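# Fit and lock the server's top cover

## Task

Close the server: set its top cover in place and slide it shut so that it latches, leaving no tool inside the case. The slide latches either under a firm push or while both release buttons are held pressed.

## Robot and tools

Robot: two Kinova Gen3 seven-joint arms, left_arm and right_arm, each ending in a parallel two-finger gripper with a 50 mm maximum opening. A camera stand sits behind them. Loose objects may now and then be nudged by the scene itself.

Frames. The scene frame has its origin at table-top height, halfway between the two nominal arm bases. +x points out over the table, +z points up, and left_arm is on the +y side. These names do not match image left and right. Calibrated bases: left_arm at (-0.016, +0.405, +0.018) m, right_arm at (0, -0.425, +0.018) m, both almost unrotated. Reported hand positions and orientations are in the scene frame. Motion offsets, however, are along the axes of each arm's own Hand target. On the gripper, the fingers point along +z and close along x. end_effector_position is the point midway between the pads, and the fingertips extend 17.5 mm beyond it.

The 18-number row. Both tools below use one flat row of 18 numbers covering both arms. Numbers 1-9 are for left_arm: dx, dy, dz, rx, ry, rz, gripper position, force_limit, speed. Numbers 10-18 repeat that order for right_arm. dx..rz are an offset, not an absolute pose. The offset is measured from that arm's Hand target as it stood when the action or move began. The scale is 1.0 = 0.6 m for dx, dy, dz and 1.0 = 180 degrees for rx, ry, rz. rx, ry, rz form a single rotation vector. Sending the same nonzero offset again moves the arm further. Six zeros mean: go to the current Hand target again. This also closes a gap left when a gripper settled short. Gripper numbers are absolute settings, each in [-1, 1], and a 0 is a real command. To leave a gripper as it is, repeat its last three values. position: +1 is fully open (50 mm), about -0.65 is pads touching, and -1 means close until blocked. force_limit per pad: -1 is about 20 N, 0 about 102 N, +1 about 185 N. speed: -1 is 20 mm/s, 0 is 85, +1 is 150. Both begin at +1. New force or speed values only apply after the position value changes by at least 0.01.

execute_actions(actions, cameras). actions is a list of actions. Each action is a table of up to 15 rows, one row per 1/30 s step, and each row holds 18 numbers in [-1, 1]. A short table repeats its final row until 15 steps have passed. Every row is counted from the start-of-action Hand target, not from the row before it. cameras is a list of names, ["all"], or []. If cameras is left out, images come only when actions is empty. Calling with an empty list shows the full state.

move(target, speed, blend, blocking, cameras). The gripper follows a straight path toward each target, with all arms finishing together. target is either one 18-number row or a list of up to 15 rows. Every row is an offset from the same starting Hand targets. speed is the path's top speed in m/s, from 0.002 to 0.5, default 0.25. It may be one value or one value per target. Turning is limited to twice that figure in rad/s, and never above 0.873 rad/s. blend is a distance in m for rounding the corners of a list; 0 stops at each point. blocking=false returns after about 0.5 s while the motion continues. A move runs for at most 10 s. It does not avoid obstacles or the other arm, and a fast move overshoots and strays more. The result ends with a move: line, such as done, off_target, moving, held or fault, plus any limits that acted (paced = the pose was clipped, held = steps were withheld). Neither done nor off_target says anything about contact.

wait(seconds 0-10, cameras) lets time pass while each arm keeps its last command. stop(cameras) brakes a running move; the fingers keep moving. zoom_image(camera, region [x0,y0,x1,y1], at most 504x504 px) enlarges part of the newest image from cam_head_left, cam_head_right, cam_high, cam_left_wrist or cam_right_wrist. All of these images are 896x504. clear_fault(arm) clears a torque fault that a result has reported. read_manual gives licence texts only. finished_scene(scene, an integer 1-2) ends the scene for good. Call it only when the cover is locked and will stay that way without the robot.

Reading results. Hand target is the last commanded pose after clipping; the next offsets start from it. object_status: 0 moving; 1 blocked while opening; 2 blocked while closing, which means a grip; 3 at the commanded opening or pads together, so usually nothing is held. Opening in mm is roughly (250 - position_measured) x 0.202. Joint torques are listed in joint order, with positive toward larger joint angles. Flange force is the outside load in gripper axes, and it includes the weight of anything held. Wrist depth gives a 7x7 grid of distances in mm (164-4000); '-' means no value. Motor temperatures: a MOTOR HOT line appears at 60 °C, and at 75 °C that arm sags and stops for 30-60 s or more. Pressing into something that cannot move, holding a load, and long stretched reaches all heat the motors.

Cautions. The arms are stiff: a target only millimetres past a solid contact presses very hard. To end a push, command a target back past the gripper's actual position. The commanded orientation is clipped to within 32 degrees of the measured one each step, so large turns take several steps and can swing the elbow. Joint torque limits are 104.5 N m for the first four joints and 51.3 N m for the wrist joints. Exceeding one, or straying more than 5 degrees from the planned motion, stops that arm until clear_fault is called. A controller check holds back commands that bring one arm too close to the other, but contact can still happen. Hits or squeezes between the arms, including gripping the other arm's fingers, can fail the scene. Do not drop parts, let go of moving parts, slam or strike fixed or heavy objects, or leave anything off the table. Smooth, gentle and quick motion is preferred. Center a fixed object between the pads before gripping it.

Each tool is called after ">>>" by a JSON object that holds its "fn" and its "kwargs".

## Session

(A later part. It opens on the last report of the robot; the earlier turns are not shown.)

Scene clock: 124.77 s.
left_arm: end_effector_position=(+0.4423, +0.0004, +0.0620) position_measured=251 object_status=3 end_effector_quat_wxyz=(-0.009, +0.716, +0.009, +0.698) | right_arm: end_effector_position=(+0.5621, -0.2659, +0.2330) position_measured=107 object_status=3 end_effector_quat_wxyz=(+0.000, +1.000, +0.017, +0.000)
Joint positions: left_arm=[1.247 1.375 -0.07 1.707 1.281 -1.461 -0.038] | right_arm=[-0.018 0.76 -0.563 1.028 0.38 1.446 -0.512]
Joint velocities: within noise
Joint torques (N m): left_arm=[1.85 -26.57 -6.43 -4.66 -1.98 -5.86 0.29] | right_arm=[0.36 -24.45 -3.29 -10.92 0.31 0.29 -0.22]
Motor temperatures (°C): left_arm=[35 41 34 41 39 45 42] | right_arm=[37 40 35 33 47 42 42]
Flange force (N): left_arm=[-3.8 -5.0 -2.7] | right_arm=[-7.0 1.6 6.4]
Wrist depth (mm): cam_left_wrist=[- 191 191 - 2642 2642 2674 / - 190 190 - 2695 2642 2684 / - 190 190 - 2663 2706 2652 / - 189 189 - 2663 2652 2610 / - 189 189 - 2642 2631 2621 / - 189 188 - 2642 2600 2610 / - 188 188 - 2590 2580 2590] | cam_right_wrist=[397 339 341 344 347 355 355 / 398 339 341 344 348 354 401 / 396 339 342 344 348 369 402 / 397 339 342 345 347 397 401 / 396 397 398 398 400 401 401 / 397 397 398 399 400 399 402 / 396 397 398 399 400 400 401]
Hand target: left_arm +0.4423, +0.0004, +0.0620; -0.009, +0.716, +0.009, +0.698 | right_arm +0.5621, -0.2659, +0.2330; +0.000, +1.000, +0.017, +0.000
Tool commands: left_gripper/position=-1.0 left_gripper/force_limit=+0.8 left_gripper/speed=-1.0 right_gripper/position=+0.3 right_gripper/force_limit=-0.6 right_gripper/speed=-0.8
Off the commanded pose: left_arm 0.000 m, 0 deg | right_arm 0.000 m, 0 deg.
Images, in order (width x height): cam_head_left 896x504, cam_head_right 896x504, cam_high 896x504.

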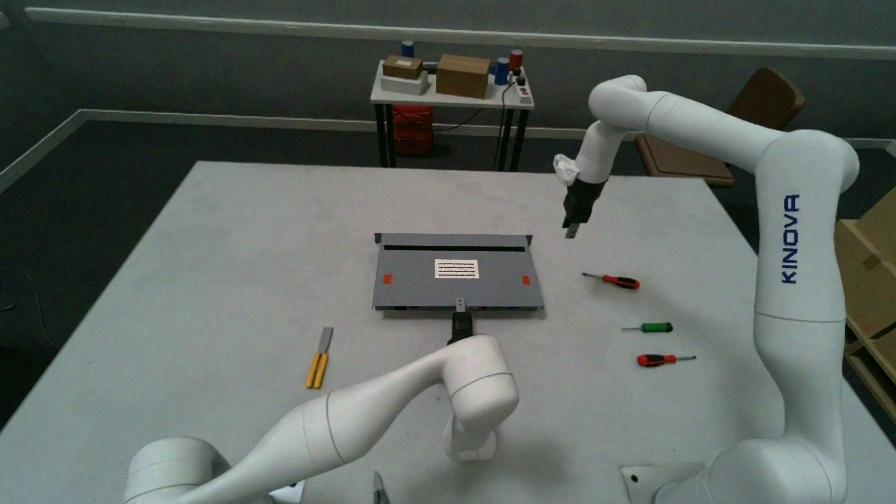

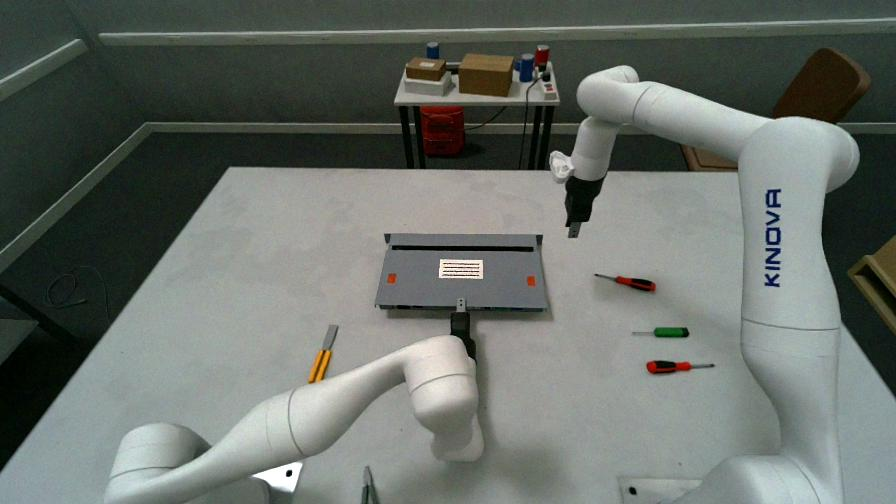

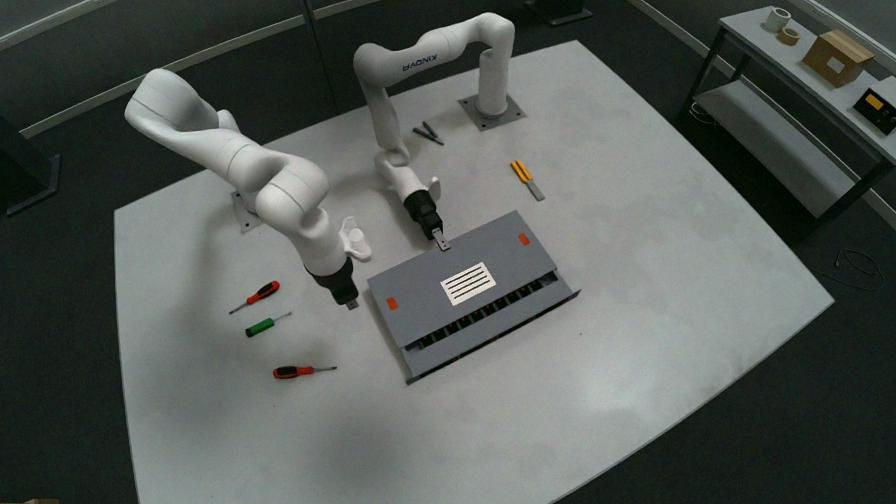

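>>> {"fn": "move", "kwargs": {"target": [[0, -0.0012, 0.00003, 0, 0, 0, -1, 0.8, -1, 0, 0, 0, 0, 0, 0, 0.3, -0.6, -0.8]], "speed": 0.02, "cameras": ["cam_right_wrist", "cam_high"]}}

>>> {"fn": "zoom_image", "kwargs": {"camera": "cam_right_wrist", "region": [590, 240, 720, 312]}}

>>> {"fn": "zoom_image", "kwargs": {"camera": "cam_right_wrist", "region": [100, 235, 230, 307]}}

Scene clock: 125.93 s.
left_arm: end_effector_position=(+0.4423, +0.0012, +0.0620) position_measured=251 object_status=3 end_effector_quat_wxyz=(-0.009, +0.716, +0.009, +0.698) | right_arm: end_effector_position=(+0.5621, -0.2659, +0.2330) position_measured=107 object_status=3 end_effector_quat_wxyz=(+0.000, +1.000, +0.017, +0.000)
Joint positions: left_arm=[1.247 1.375 -0.071 1.709 1.28 -1.461 -0.035] | right_arm=[-0.018 0.76 -0.563 1.028 0.38 1.446 -0.512]
Joint torques (N m): left_arm=[1.12 -26.91 -7.76 -3.44 -0.83 -7.13 -0.18] | right_arm=[0.34 -24.45 -3.33 -10.89 0.32 0.3 -0.22]
Flange force (N): left_arm=[-6.7 -2.0 -0.7] | right_arm=[-6.9 1.6 6.4]
Wrist depth (mm): cam_left_wrist=[- 191 191 - 2740 2717 2684 / - 191 190 - 2663 2684 2684 / - 190 190 - 2663 2652 2631 / - 190 189 - 2663 2631 2590 / - 189 189 - 2652 2590 2610 / - 189 188 - 2652 2631 2631 / - 188 188 - 2600 2590 2580] | cam_right_wrist=[397 338 342 345 346 355 355 / 398 339 342 344 348 355 402 / 396 339 342 344 348 371 401 / 397 339 342 345 348 397 402 / 396 397 398 399 399 400 401 / 397 397 397 399 400 400 402 / 396 397 398 398 399 400 402]
Hand target: left_arm +0.4423, +0.0012, +0.0620; -0.009, +0.716, +0.009, +0.698 | right_arm +0.5621, -0.2659, +0.2330; +0.000, +1.000, +0.017, +0.000
Off the commanded pose: left_arm 0.000 m, 0 deg | right_arm 0.000 m, 0 deg.
move: done
Images, in order (width x height): cam_high 896x504, cam_right_wrist 896x504.

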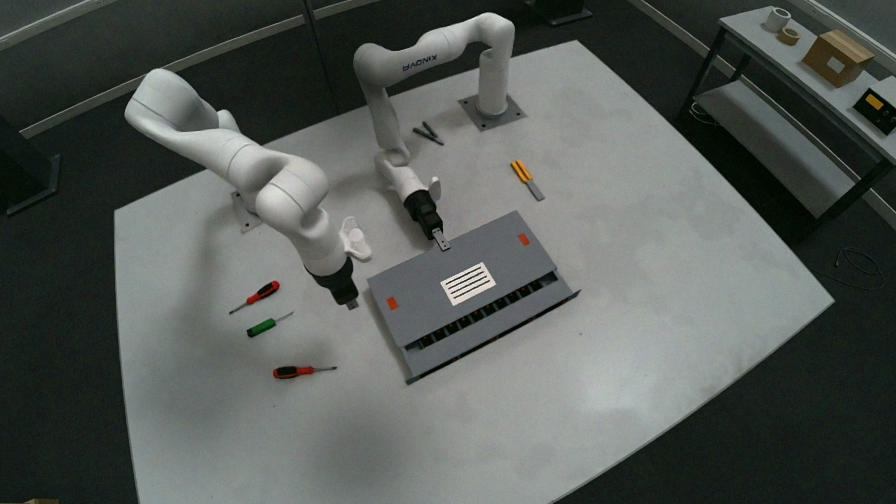

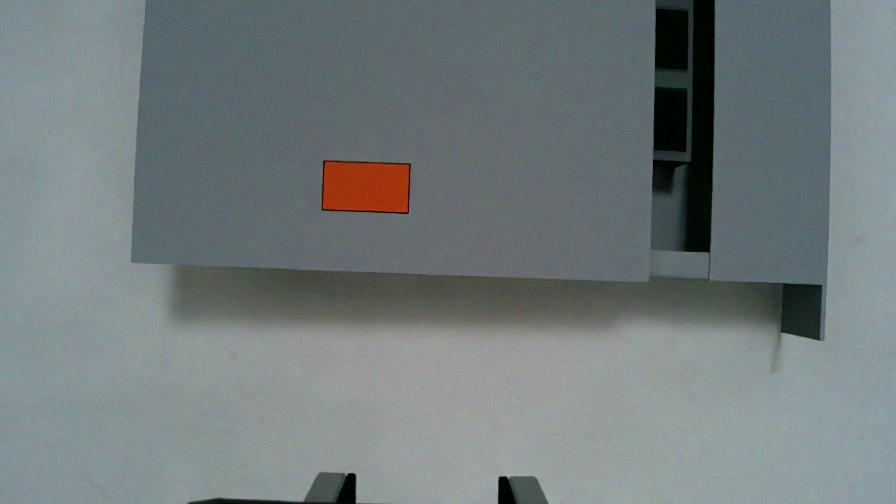

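Scaled by 3.877 from the camera's 896x504 image, which has a finer 1280x720 frame.

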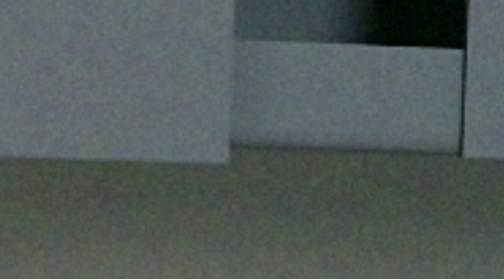

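Scaled by 3.877 from the camera's 896x504 image, which has a finer 1280x720 frame.

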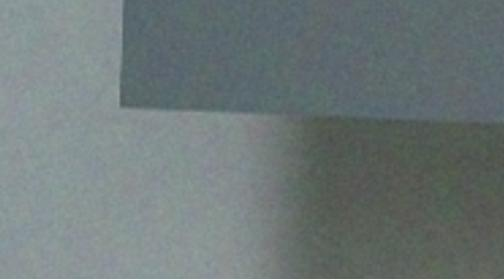

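>>> {"fn": "move", "kwargs": {"target": [[-0.006665, 0, 0.000175, 0, 0, 0, -1, 0.8, -1, 0, 0, 0, 0, 0, 0, 0.3, -0.6, -0.8]], "speed": 0.03, "cameras": ["cam_right_wrist", "cam_high"]}}

>>> {"fn": "zoom_image", "kwargs": {"camera": "cam_high", "region": [540, 252, 570, 282]}}

>>> {"fn": "zoom_image", "kwargs": {"camera": "cam_high", "region": [386, 336, 416, 366]}}

Scene clock: 127.07 s.
left_arm: end_effector_position=(+0.4424, +0.0012, +0.0581) position_measured=251 object_status=3 end_effector_quat_wxyz=(-0.009, +0.716, +0.009, +0.698) | right_arm: end_effector_position=(+0.5621, -0.2659, +0.2330) position_measured=107 object_status=3 end_effector_quat_wxyz=(+0.000, +1.000, +0.017, +0.000)
Joint positions: left_arm=[1.247 1.384 -0.071 1.702 1.281 -1.462 -0.033] | right_arm=[-0.018 0.76 -0.563 1.028 0.38 1.446 -0.512]
Joint torques (N m): left_arm=[1.38 -25.86 -6.54 -3.84 -1.43 -5.7 -0.23] | right_arm=[0.38 -24.45 -3.36 -10.88 0.31 0.29 -0.23]
Flange force (N): left_arm=[-3.7 -4.5 -2.4] | right_arm=[-6.8 1.5 6.3]
Wrist depth (mm): cam_left_wrist=[- 191 191 - 2642 2590 2684 / - 190 190 190 2652 2652 2610 / - 190 189 - 2695 2621 2631 / - 190 189 - 2600 2631 2631 / - 189 189 - 2590 2600 2631 / - 189 188 - 2642 2631 2600 / - 188 188 - 2631 2590 2580] | cam_right_wrist=[397 342 345 348 351 354 356 / 397 342 345 348 350 355 402 / 398 342 344 348 351 371 403 / 396 343 345 348 350 397 401 / 396 397 396 399 400 400 400 / 396 398 397 398 400 400 401 / 397 397 398 398 399 400 401]
Hand target: left_arm +0.4423, +0.0012, +0.0580; -0.009, +0.716, +0.009, +0.698 | right_arm +0.5621, -0.2659, +0.2330; +0.000, +1.000, +0.017, +0.000
Off the commanded pose: left_arm 0.000 m, 0 deg | right_arm 0.000 m, 0 deg.
move: done
Images, in order (width x height): cam_high 896x504, cam_right_wrist 896x504.

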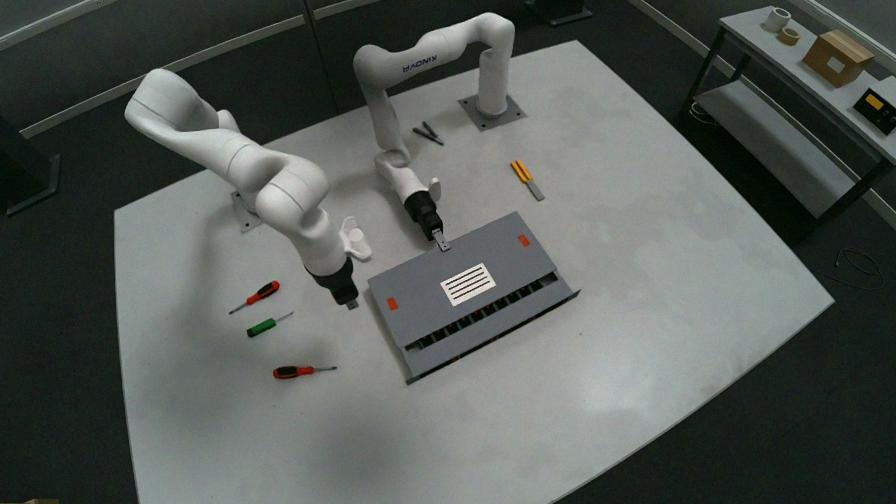

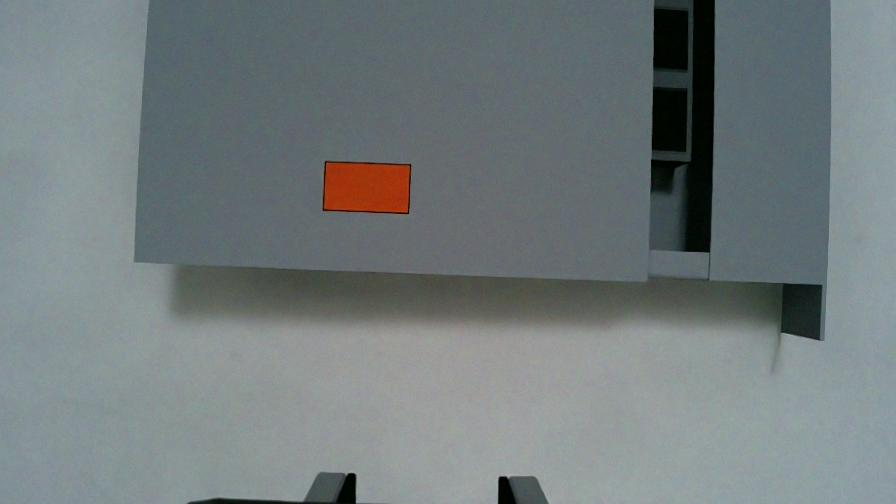

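Scaled by 16.800 from the camera's 896x504 image, which has a finer 1280x720 frame.

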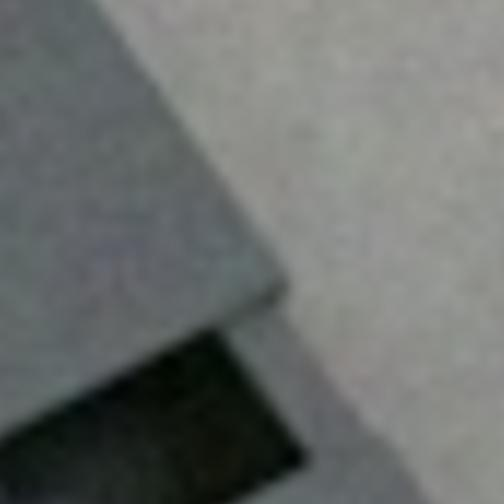

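Scaled by 16.800 from the camera's 896x504 image, which has a finer 1280x720 frame.

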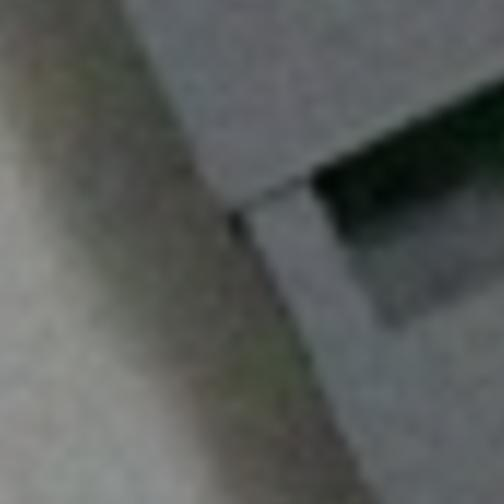

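>>> {"fn": "zoom_image", "kwargs": {"camera": "cam_right_wrist", "region": [590, 240, 720, 312]}}

>>> {"fn": "zoom_image", "kwargs": {"camera": "cam_right_wrist", "region": [100, 235, 230, 307]}}

Scaled by 3.877 from the camera's 896x504 image, which has a finer 1280x720 frame.

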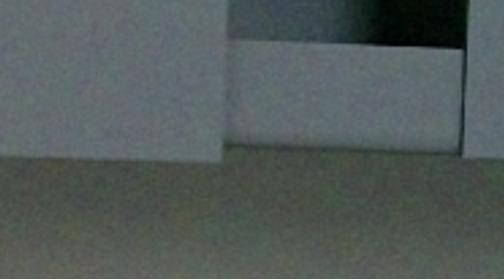

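Scaled by 3.877 from the camera's 896x504 image, which has a finer 1280x720 frame.

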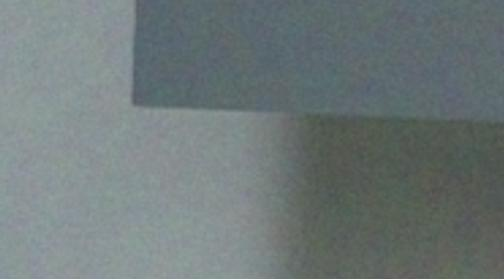

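>>> {"fn": "move", "kwargs": {"target": [[0, -0.00085, 0.00002, 0, 0, 0, -1, 0.8, -1, 0, 0, 0, 0, 0, 0, 0.3, -0.6, -0.8]], "speed": 0.02}}

Scene clock: 128.50 s.
left_arm: end_effector_position=(+0.4423, +0.0017, +0.0580) position_measured=251 object_status=3 end_effector_quat_wxyz=(-0.009, +0.716, +0.009, +0.698) | right_arm: end_effector_position=(+0.5621, -0.2659, +0.2330) position_measured=107 object_status=3 end_effector_quat_wxyz=(+0.000, +1.000, +0.017, +0.000)
Joint positions: left_arm=[1.246 1.385 -0.071 1.703 1.28 -1.462 -0.031] | right_arm=[-0.018 0.76 -0.563 1.028 0.38 1.446 -0.512]
Joint torques (N m): left_arm=[0.62 -26.24 -7.81 -2.56 -0.21 -7.05 -0.45] | right_arm=[0.35 -24.48 -3.35 -10.87 0.32 0.29 -0.21]
Flange force (N): left_arm=[-6.7 -0.7 0.0] | right_arm=[-6.7 1.6 6.3]
Wrist depth (mm): cam_left_wrist=[- 191 191 190 2695 2684 2642 / - 191 191 190 2729 2610 2706 / - 190 190 - 2663 2610 2684 / - 190 189 189 2621 2600 2642 / - 190 189 - 2642 2621 2642 / - 189 188 - 2560 2621 2610 / - 188 188 - 2610 2550 2590] | cam_right_wrist=[395 342 346 347 351 356 355 / 396 343 345 348 351 356 402 / 397 341 345 348 351 370 402 / 397 343 345 348 350 396 402 / 396 397 399 398 400 399 401 / 396 397 398 398 400 400 400 / 396 397 397 399 399 401 401]
Hand target: left_arm +0.4423, +0.0017, +0.0580; -0.009, +0.716, +0.009, +0.698 | right_arm +0.5621, -0.2659, +0.2330; +0.000, +1.000, +0.017, +0.000
Off the commanded pose: left_arm 0.000 m, 0 deg | right_arm 0.000 m, 0 deg.
move: done

>>> {"fn": "move", "kwargs": {"target": [[-0.005831, 0, 0.000153, 0, 0, 0, -1, 0.8, -1, 0, 0, 0, 0, 0, 0, 0.3, -0.6, -0.8]], "speed": 0.03}}

Scene clock: 131.33 s.
left_arm: end_effector_position=(+0.4424, +0.0017, +0.0546) position_measured=251 object_status=3 end_effector_quat_wxyz=(-0.009, +0.716, +0.009, +0.698) | right_arm: end_effector_position=(+0.5621, -0.2659, +0.2330) position_measured=107 object_status=3 end_effector_quat_wxyz=(+0.000, +1.000, +0.017, +0.000)
Joint positions: left_arm=[1.246 1.393 -0.071 1.697 1.28 -1.463 -0.03] | right_arm=[-0.018 0.76 -0.563 1.028 0.38 1.446 -0.512]
Joint torques (N m): left_arm=[-0.57 -22.83 -5.35 -2.35 -0.52 -3.58 -0.29] | right_arm=[0.35 -24.41 -3.3 -10.92 0.32 0.32 -0.21]
Flange force (N): left_arm=[0.6 -1.9 -4.3] | right_arm=[-7.2 1.7 6.4]
Wrist depth (mm): cam_left_wrist=[- 191 191 190 2674 2717 2717 / - 190 190 - 2652 2729 2663 / - 190 189 - 2642 2600 2621 / - 189 189 189 2652 2652 2642 / - 189 189 - 2652 2600 2570 / - 188 188 - 2540 2600 2560 / - 188 188 188 2600 2642 2570] | cam_right_wrist=[397 345 346 349 351 354 355 / 397 345 347 349 351 354 401 / 397 345 346 348 351 370 402 / 397 345 347 349 351 396 401 / 396 397 398 398 399 400 400 / 396 397 398 398 400 401 401 / 397 396 398 399 400 399 401]
Hand target: left_arm +0.4423, +0.0017, +0.0545; -0.009, +0.716, +0.009, +0.698 | right_arm +0.5621, -0.2659, +0.2330; +0.000, +1.000, +0.017, +0.000
Off the commanded pose: left_arm 0.000 m, 0 deg | right_arm 0.000 m, 0 deg.
move: done

>>> {"fn": "move", "kwargs": {"target": [[0, 0, 0, 0, 0, 0, -0.122, 0.0, -1, 0, 0, 0, 0, 0, 0, 0.3, -0.6, -0.8]], "speed": 0.05, "cameras": ["cam_head_left", "cam_high", "cam_right_wrist", "cam_left_wrist"]}}

Scene clock: 133.40 s.
left_arm: end_effector_position=(+0.4423, +0.0017, +0.0545) position_measured=171 object_status=0 end_effector_quat_wxyz=(-0.009, +0.716, +0.009, +0.698) | right_arm: end_effector_position=(+0.5621, -0.2659, +0.2330) position_measured=107 object_status=3 end_effector_quat_wxyz=(+0.000, +1.000, +0.017, +0.000)
Joint positions: left_arm=[1.246 1.393 -0.071 1.697 1.28 -1.463 -0.03] | right_arm=[-0.018 0.76 -0.563 1.028 0.38 1.446 -0.512]
Joint torques (N m): left_arm=[0.55 -21.78 -4.28 -1.52 -0.11 -3.6 -0.36] | right_arm=[0.32 -24.44 -3.35 -10.88 0.31 0.31 -0.2]
Flange force (N): left_arm=[1.8 -0.8 -0.3] | right_arm=[-7.0 1.6 6.4]
Wrist depth (mm): cam_left_wrist=[- 191 191 190 2663 2652 2684 / - 191 190 - 2717 2717 2684 / - 190 190 - 2652 2695 2642 / - 189 189 189 2706 2610 2610 / - 189 188 - 2600 2590 2580 / - 189 188 - 2621 2610 2560 / - 188 188 - 2570 2642 2590] | cam_right_wrist=[397 349 349 351 351 354 355 / 397 348 349 350 350 355 402 / 396 348 349 349 351 370 401 / 398 348 348 350 351 397 401 / 396 397 399 399 400 401 401 / 395 397 398 398 400 400 401 / 396 396 398 399 398 400 401]
Hand target: left_arm +0.4423, +0.0017, +0.0545; -0.009, +0.716, +0.009, +0.698 | right_arm +0.5621, -0.2659, +0.2330; +0.000, +1.000, +0.017, +0.000
Off the commanded pose: left_arm 0.000 m, 0 deg | right_arm 0.000 m, 0 deg.
move: done
Images, in order (width x height): cam_head_left 896x504, cam_high 896x504, cam_left_wrist 896x504, cam_right_wrist 896x504.

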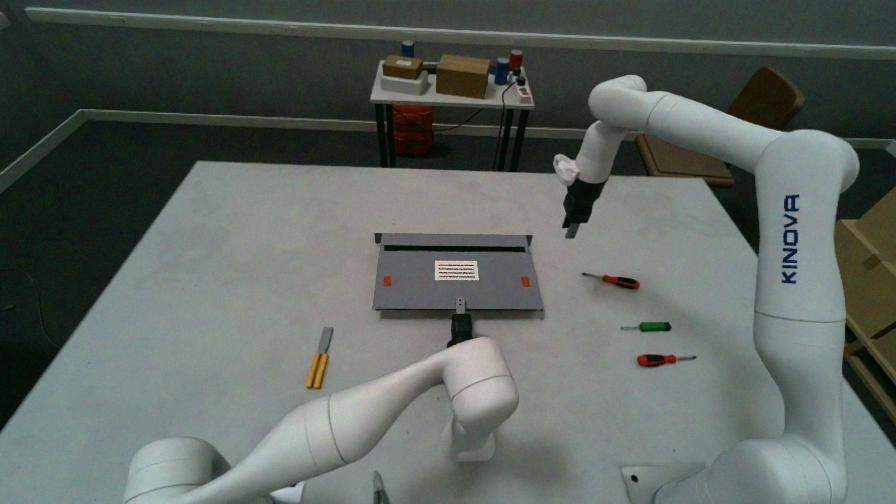

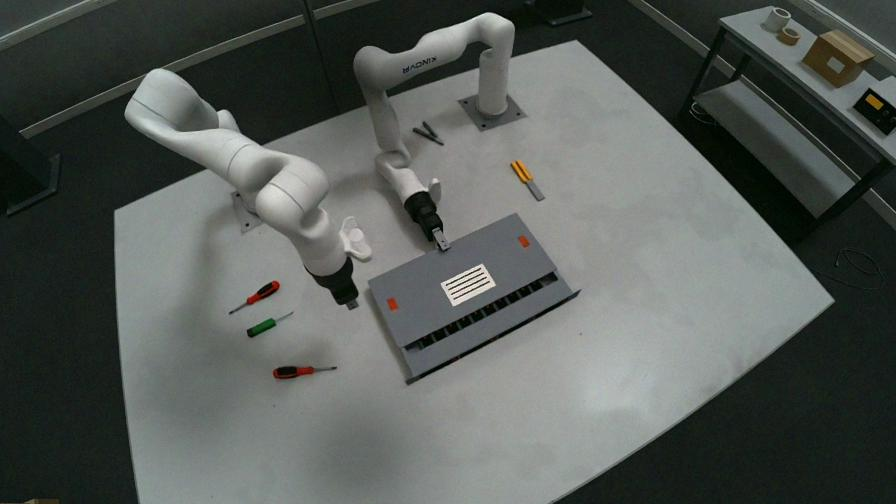

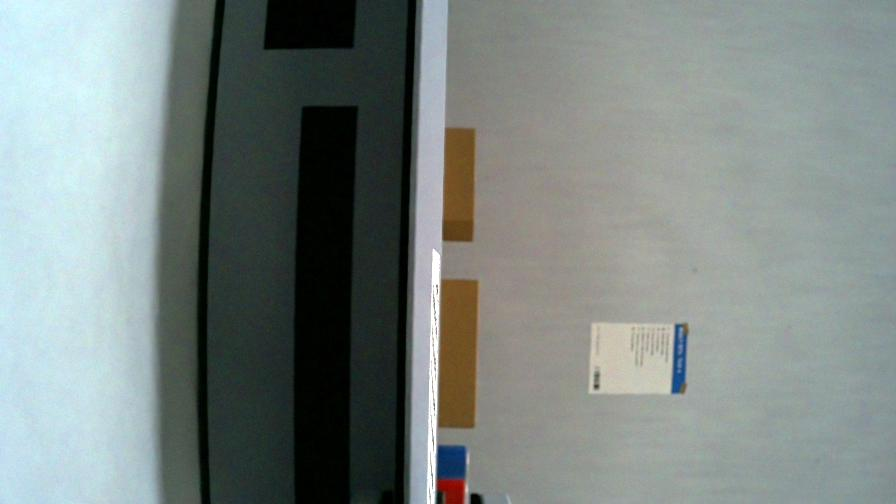

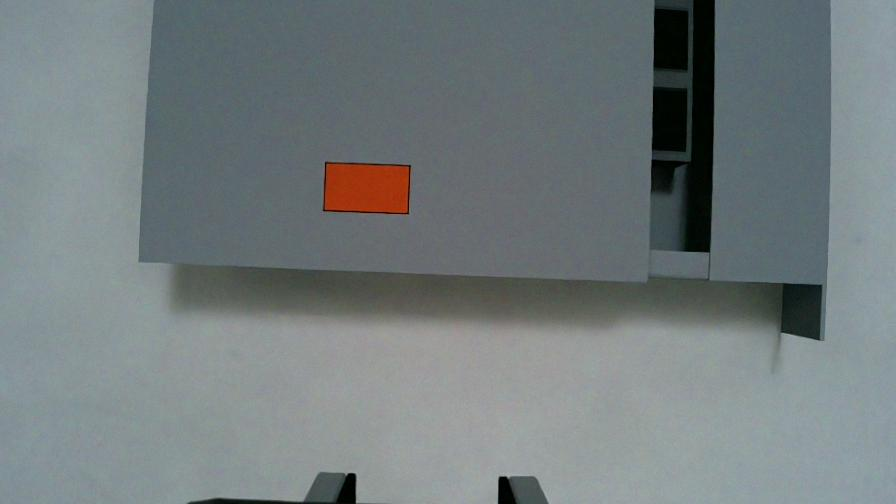

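>>> {"fn": "move", "kwargs": {"target": [[0, 0, -0.06667, 0, 0, 0, -0.122, 0.0, -1, 0, 0, 0, 0, 0, 0, 0.3, -0.6, -0.8], [0, 0, -0.06667, 0, 0, 0, -1, -0.6, 0, 0, 0, 0, 0, 0, 0, 0.3, -0.6, -0.8], [0, 0, -0.018, 0, 0, 0, -1, -0.6, 0, 0, 0, 0, 0, 0, 0, 0.3, -0.6, -0.8]], "speed": [0.1, 0.1, 0.03], "cameras": ["cam_head_left", "cam_high", "cam_right_wrist", "cam_left_wrist"]}}

Scene clock: 137.07 s.
left_arm: end_effector_position=(+0.4315, +0.0015, +0.0548) position_measured=252 object_status=3 end_effector_quat_wxyz=(-0.009, +0.716, +0.009, +0.698) | right_arm: end_effector_position=(+0.5621, -0.2659, +0.2330) position_measured=107 object_status=3 end_effector_quat_wxyz=(+0.000, +1.000, +0.017, +0.000)
Joint positions: left_arm=[1.263 1.392 -0.06 1.707 1.298 -1.476 -0.025] | right_arm=[-0.018 0.76 -0.563 1.028 0.38 1.446 -0.512]
Joint torques (N m): left_arm=[-0.42 -21.89 -5.02 -2.05 -0.31 -3.57 -0.37] | right_arm=[0.33 -24.44 -3.34 -10.87 0.3 0.29 -0.22]
Flange force (N): left_arm=[2.3 -2.2 -3.5] | right_arm=[-6.8 1.6 6.3]
Wrist depth (mm): cam_left_wrist=[- 200 202 - 2631 2706 2652 / - 201 201 - 2695 2706 2663 / - 201 200 - 2706 2642 2751 / - 200 200 200 2600 2652 2642 / - 200 199 199 2684 2695 2580 / - 199 199 - 2580 2674 2642 / - 199 199 183 2610 2600 2652] | cam_right_wrist=[397 351 352 352 353 355 355 / 396 352 352 353 353 354 401 / 397 351 352 352 353 355 402 / 396 397 352 352 353 355 402 / 395 397 398 398 399 401 401 / 397 397 398 398 399 400 401 / 395 397 398 399 399 400 401]
Hand target: left_arm +0.4315, +0.0014, +0.0548; -0.009, +0.716, +0.009, +0.698 | right_arm +0.5621, -0.2659, +0.2330; +0.000, +1.000, +0.017, +0.000
Off the commanded pose: left_arm 0.000 m, 0 deg | right_arm 0.000 m, 0 deg.
move: done
Images, in order (width x height): cam_head_left 896x504, cam_high 896x504, cam_left_wrist 896x504, cam_right_wrist 896x504.

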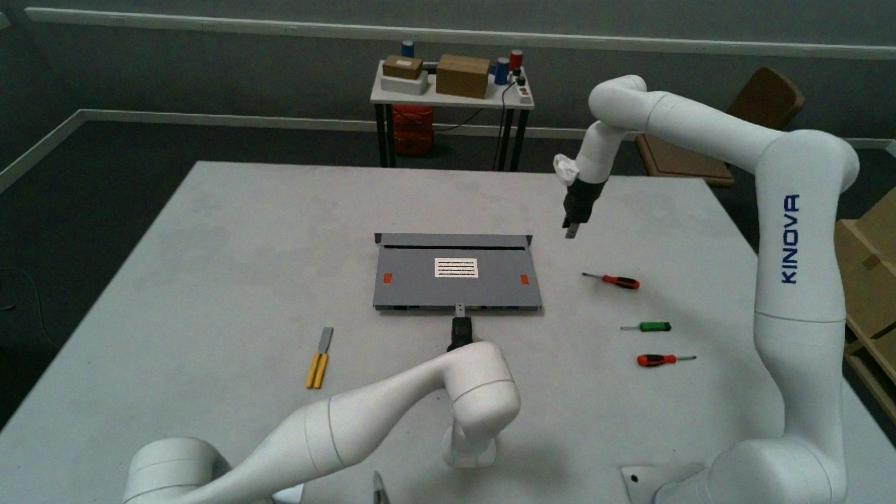

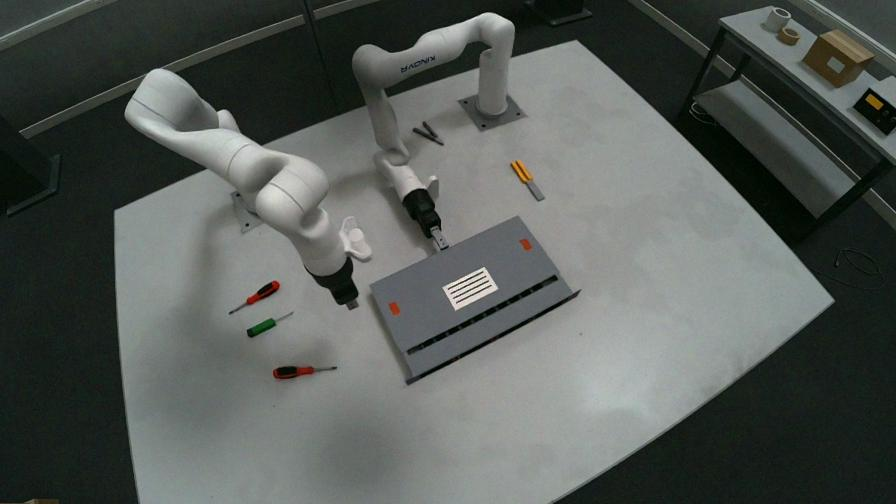

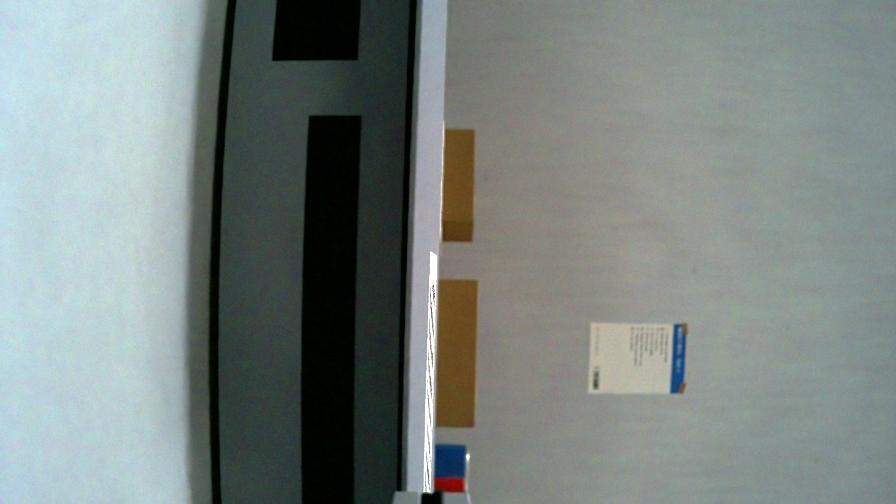

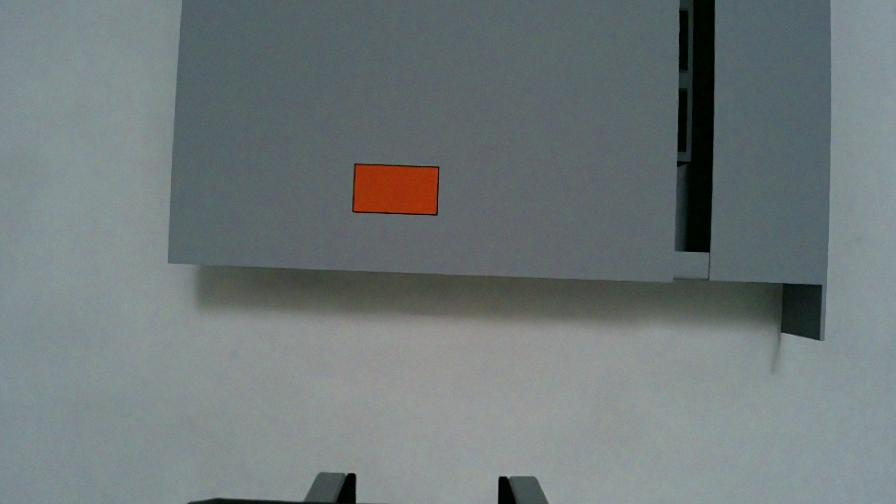

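>>> {"fn": "move", "kwargs": {"target": [[0.00167, 0, 0.02333, 0, 0, 0, -1, -0.6, 0, 0, 0, 0, 0, 0, 0, 0.3, -0.6, -0.8]], "speed": 0.03, "cameras": ["cam_high", "cam_right_wrist", "cam_left_wrist"]}}

Scene clock: 139.07 s.
left_arm: end_effector_position=(+0.4455, +0.0018, +0.0554) position_measured=252 object_status=3 end_effector_quat_wxyz=(-0.009, +0.716, +0.009, +0.698) | right_arm: end_effector_position=(+0.5621, -0.2659, +0.2330) position_measured=107 object_status=3 end_effector_quat_wxyz=(+0.000, +1.000, +0.017, +0.000)
Joint positions: left_arm=[1.241 1.391 -0.074 1.696 1.275 -1.459 -0.031] | right_arm=[-0.018 0.76 -0.563 1.028 0.38 1.446 -0.512]
Joint torques (N m): left_arm=[-7.79 -24.08 -11.68 -4.03 -0.4 -4.35 -0.39] | right_arm=[0.34 -24.43 -3.38 -10.86 0.31 0.28 -0.22]
Flange force (N): left_arm=[0.2 -1.6 -21.8] | right_arm=[-6.7 1.6 6.2]
Wrist depth (mm): cam_left_wrist=[- 194 194 193 2684 2684 2717 / - 194 194 193 2652 2663 2684 / - 193 193 193 2674 2695 2684 / - 193 193 192 2621 2540 2652 / - 192 192 - 2674 2600 2570 / - 192 192 - 2600 2600 2560 / - 192 191 178 2642 2560 2560] | cam_right_wrist=[398 398 353 353 354 354 355 / 397 397 352 353 354 354 354 / 396 397 351 352 353 354 355 / 397 396 352 352 353 355 355 / 397 397 398 398 399 400 400 / 396 397 397 399 400 400 400 / 395 397 398 398 399 400 401]
Hand target: left_arm +0.4455, +0.0018, +0.0554; -0.009, +0.716, +0.009, +0.698 | right_arm +0.5621, -0.2659, +0.2330; +0.000, +1.000, +0.017, +0.000
Off the commanded pose: left_arm 0.000 m, 0 deg | right_arm 0.000 m, 0 deg.
move: done
Images, in order (width x height): cam_high 896x504, cam_left_wrist 896x504, cam_right_wrist 896x504.

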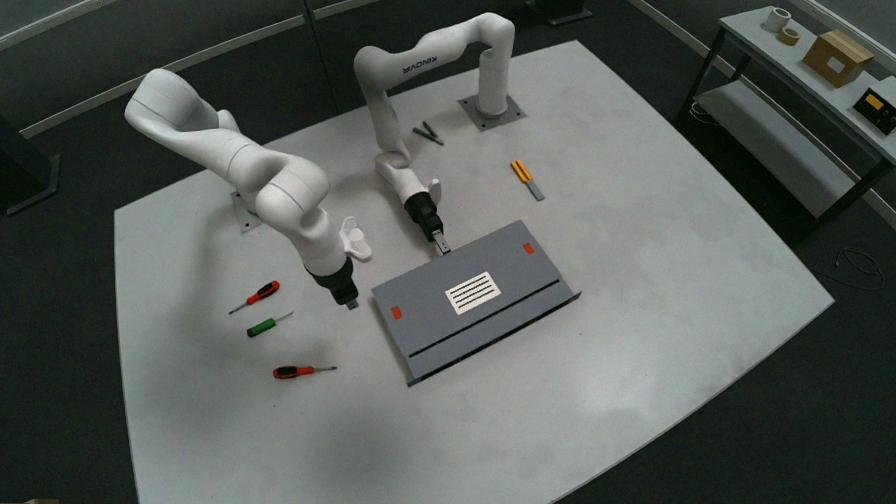

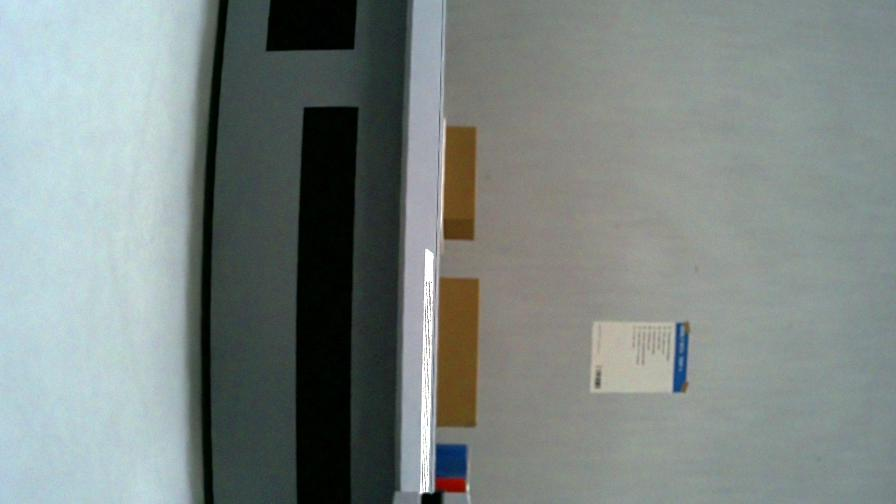

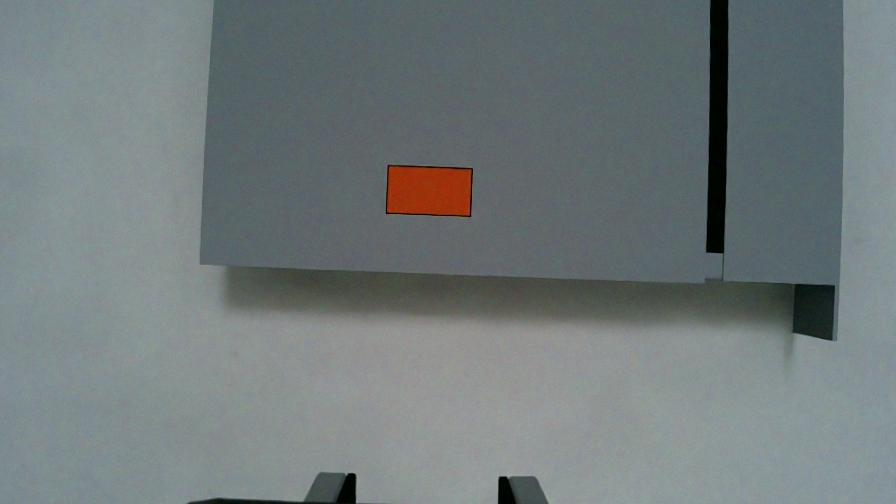

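>>> {"fn": "move", "kwargs": {"target": [[0, 0, 0, 0, 0, 0, -1, -0.6, 0, 0.3297, -0.38217, 0.17167, 0, 0.18333, 0, -1, -0.6, 0], [0, 0, 0, 0, 0, 0, -1, -0.6, 0, 0.3297, -0.38217, 0.31567, 0, 0.18333, 0, -1, -0.6, 0]], "speed": [0.22, 0.12], "blend": [0.02, 0], "cameras": ["cam_head_left", "cam_head_right", "cam_high", "cam_right_wrist"]}}

Scene clock: 145.00 s.
left_arm: end_effector_position=(+0.4455, +0.0018, +0.0554) position_measured=252 object_status=3 end_effector_quat_wxyz=(-0.009, +0.716, +0.009, +0.698) | right_arm: end_effector_position=(+0.7518, -0.0300, +0.0435) position_measured=252 object_status=3 end_effector_quat_wxyz=(-0.005, +0.959, +0.017, +0.284)
Joint positions: left_arm=[1.241 1.391 -0.074 1.696 1.275 -1.459 -0.031] | right_arm=[-0.491 1.259 -0.322 0.694 0.832 0.837 -0.992]
Joint torques (N m): left_arm=[-8.3 -24.14 -12.11 -4.46 -0.63 -4.23 -0.39] | right_arm=[0.28 -31.6 -1.03 -12.19 1.49 -0.7 -0.23]
Flange force (N): left_arm=[0.7 -2.4 -23.9] | right_arm=[-11.5 7.5 -4.2]
Wrist depth (mm): cam_left_wrist=[- 194 194 194 2695 2706 2717 / - 193 194 193 2652 2631 2652 / - 193 193 193 2652 2663 2610 / - 193 193 192 2642 2642 2621 / - 193 192 - 2590 2621 2621 / - 192 192 192 2600 363 2570 / - 192 191 400 388 350 325] | cam_right_wrist=[- - - 217 240 268 312 / - - - 218 241 268 312 / - - - 218 241 269 312 / - - 206 218 241 270 314 / - - 203 218 241 270 313 / - - 207 219 241 270 315 / - - 203 215 242 270 314]
Hand target: left_arm +0.4455, +0.0018, +0.0554; -0.009, +0.716, +0.009, +0.698 | right_arm +0.7518, -0.0300, +0.0435; -0.005, +0.959, +0.017, +0.284
Off the commanded pose: left_arm 0.000 m, 0 deg | right_arm 0.000 m, 0 deg.
move: done
Images, in order (width x height): cam_head_left 896x504, cam_head_right 896x504, cam_high 896x504, cam_right_wrist 896x504.

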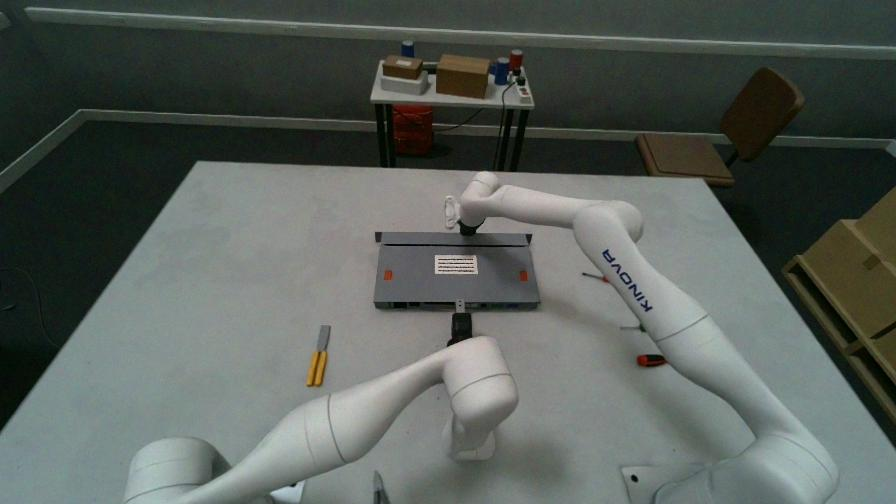

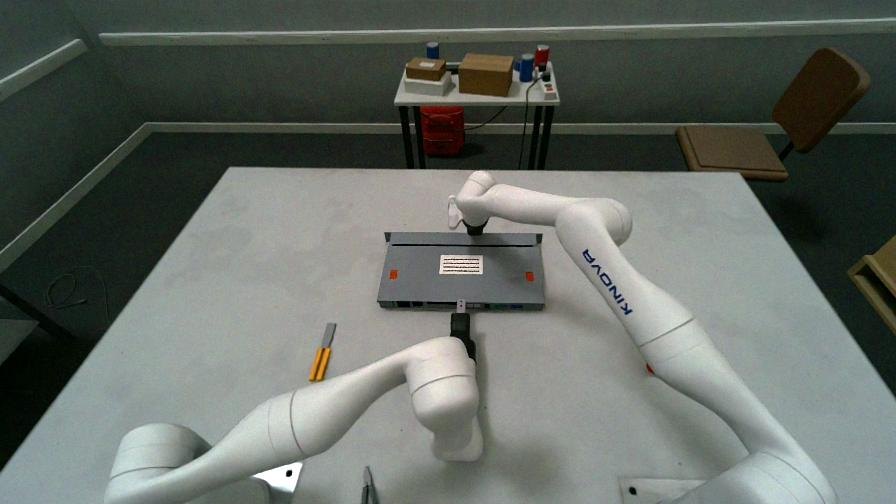

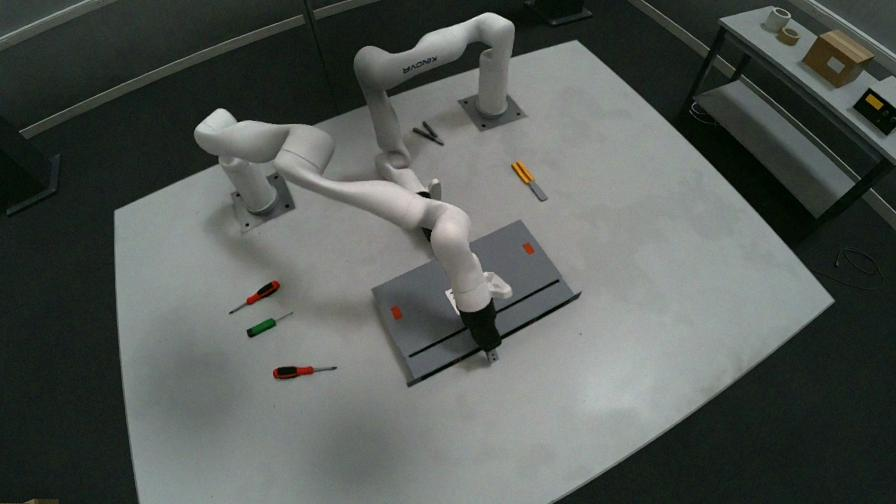

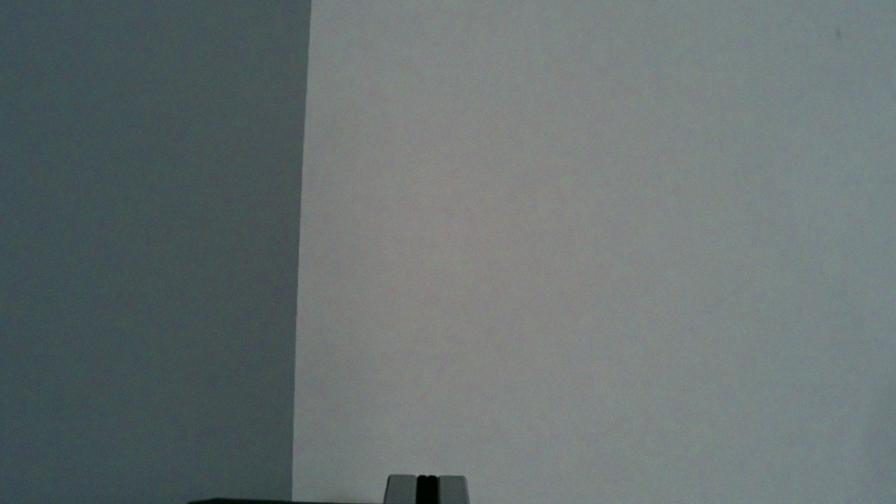

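>>> {"fn": "move", "kwargs": {"target": [[0, 0, 0, 0, 0, 0, -1, -0.6, 0, -0.02165, -0.00088, -0.01406, 0, 0, 0, -1, -0.6, 0], [0, 0, 0.01333, 0, 0, 0, -1, -0.6, 0, -0.02165, -0.00088, -0.01406, 0, 0, 0, -1, -0.6, 0]], "speed": [0.06, 0.02], "cameras": ["cam_high", "cam_right_wrist", "cam_left_wrist"]}}

Scene clock: 146.83 s.
left_arm: end_effector_position=(+0.4535, +0.0019, +0.0552) position_measured=252 object_status=3 end_effector_quat_wxyz=(-0.009, +0.716, +0.009, +0.698) | right_arm: end_effector_position=(+0.7365, -0.0301, +0.0438) position_measured=252 object_status=3 end_effector_quat_wxyz=(-0.005, +0.959, +0.016, +0.284)
Joint positions: left_arm=[1.229 1.392 -0.081 1.687 1.263 -1.449 -0.035] | right_arm=[-0.498 1.218 -0.302 0.791 0.851 0.798 -1.057]
Joint torques (N m): left_arm=[-13.2 -23.42 -14.95 -6.92 -2.11 -2.52 -0.32] | right_arm=[-4.86 -24.32 -4.92 -4.63 -1.36 1.69 -0.11]
Flange force (N): left_arm=[6.0 -5.9 -40.8] | right_arm=[5.5 5.1 1.9]
Wrist depth (mm): cam_left_wrist=[- 190 190 189 2663 2674 2652 / - 190 189 189 2695 2631 2621 / - 189 189 188 2621 2600 2631 / - 189 188 188 2610 2610 2652 / - 188 188 - 2610 2652 2600 / - 187 188 - 2621 353 2610 / - 187 187 380 369 333 310] | cam_right_wrist=[- - - 223 243 271 314 / - - - 224 243 271 315 / - - - 224 243 272 315 / - - - 224 243 272 317 / - - - 224 243 272 316 / - - - 225 244 272 317 / - - - 221 244 273 318]
Hand target: left_arm +0.4535, +0.0020, +0.0552; -0.009, +0.716, +0.009, +0.698 | right_arm +0.7363, -0.0300, +0.0435; -0.005, +0.959, +0.017, +0.284
Off the commanded pose: left_arm 0.000 m, 0 deg | right_arm 0.000 m, 0 deg.
move: done
Images, in order (width x height): cam_high 896x504, cam_left_wrist 896x504, cam_right_wrist 896x504.

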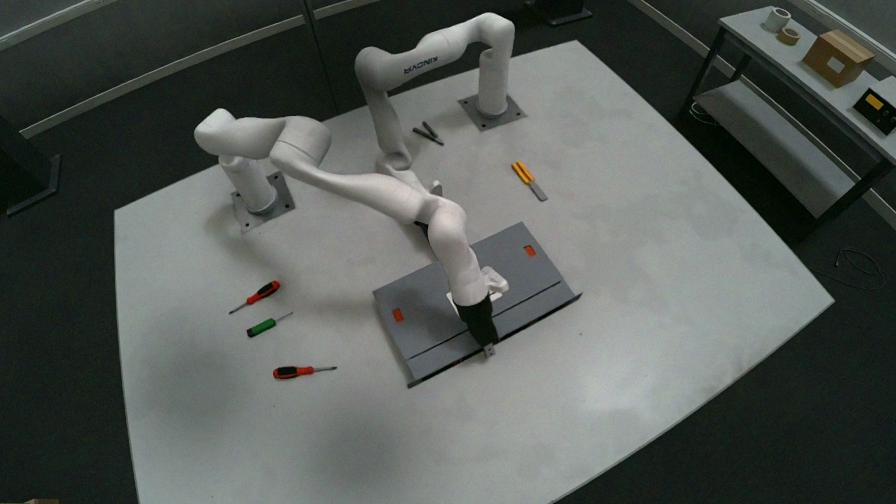

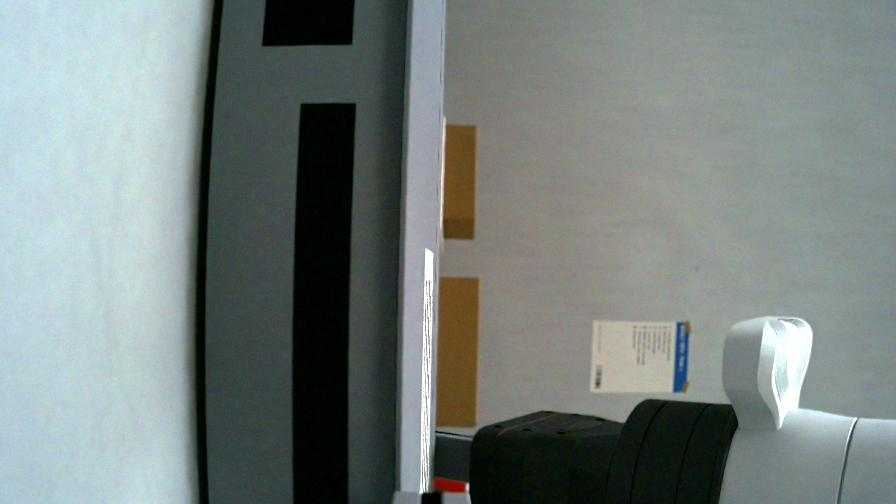

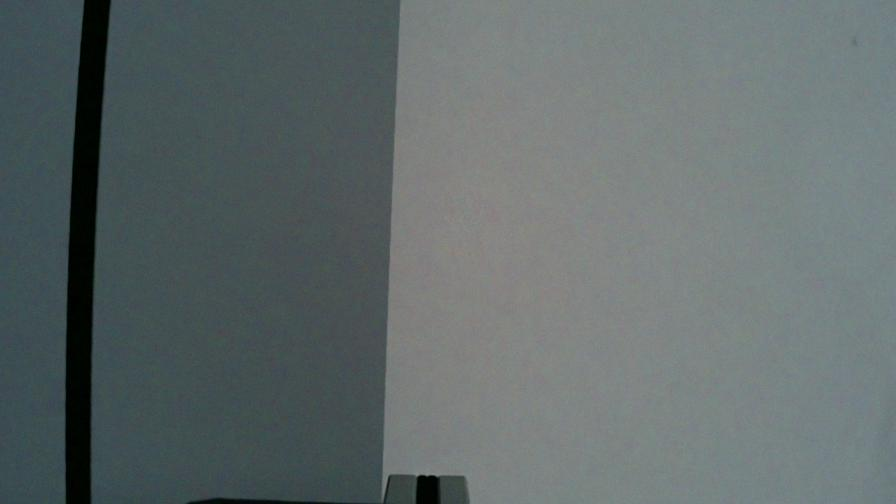

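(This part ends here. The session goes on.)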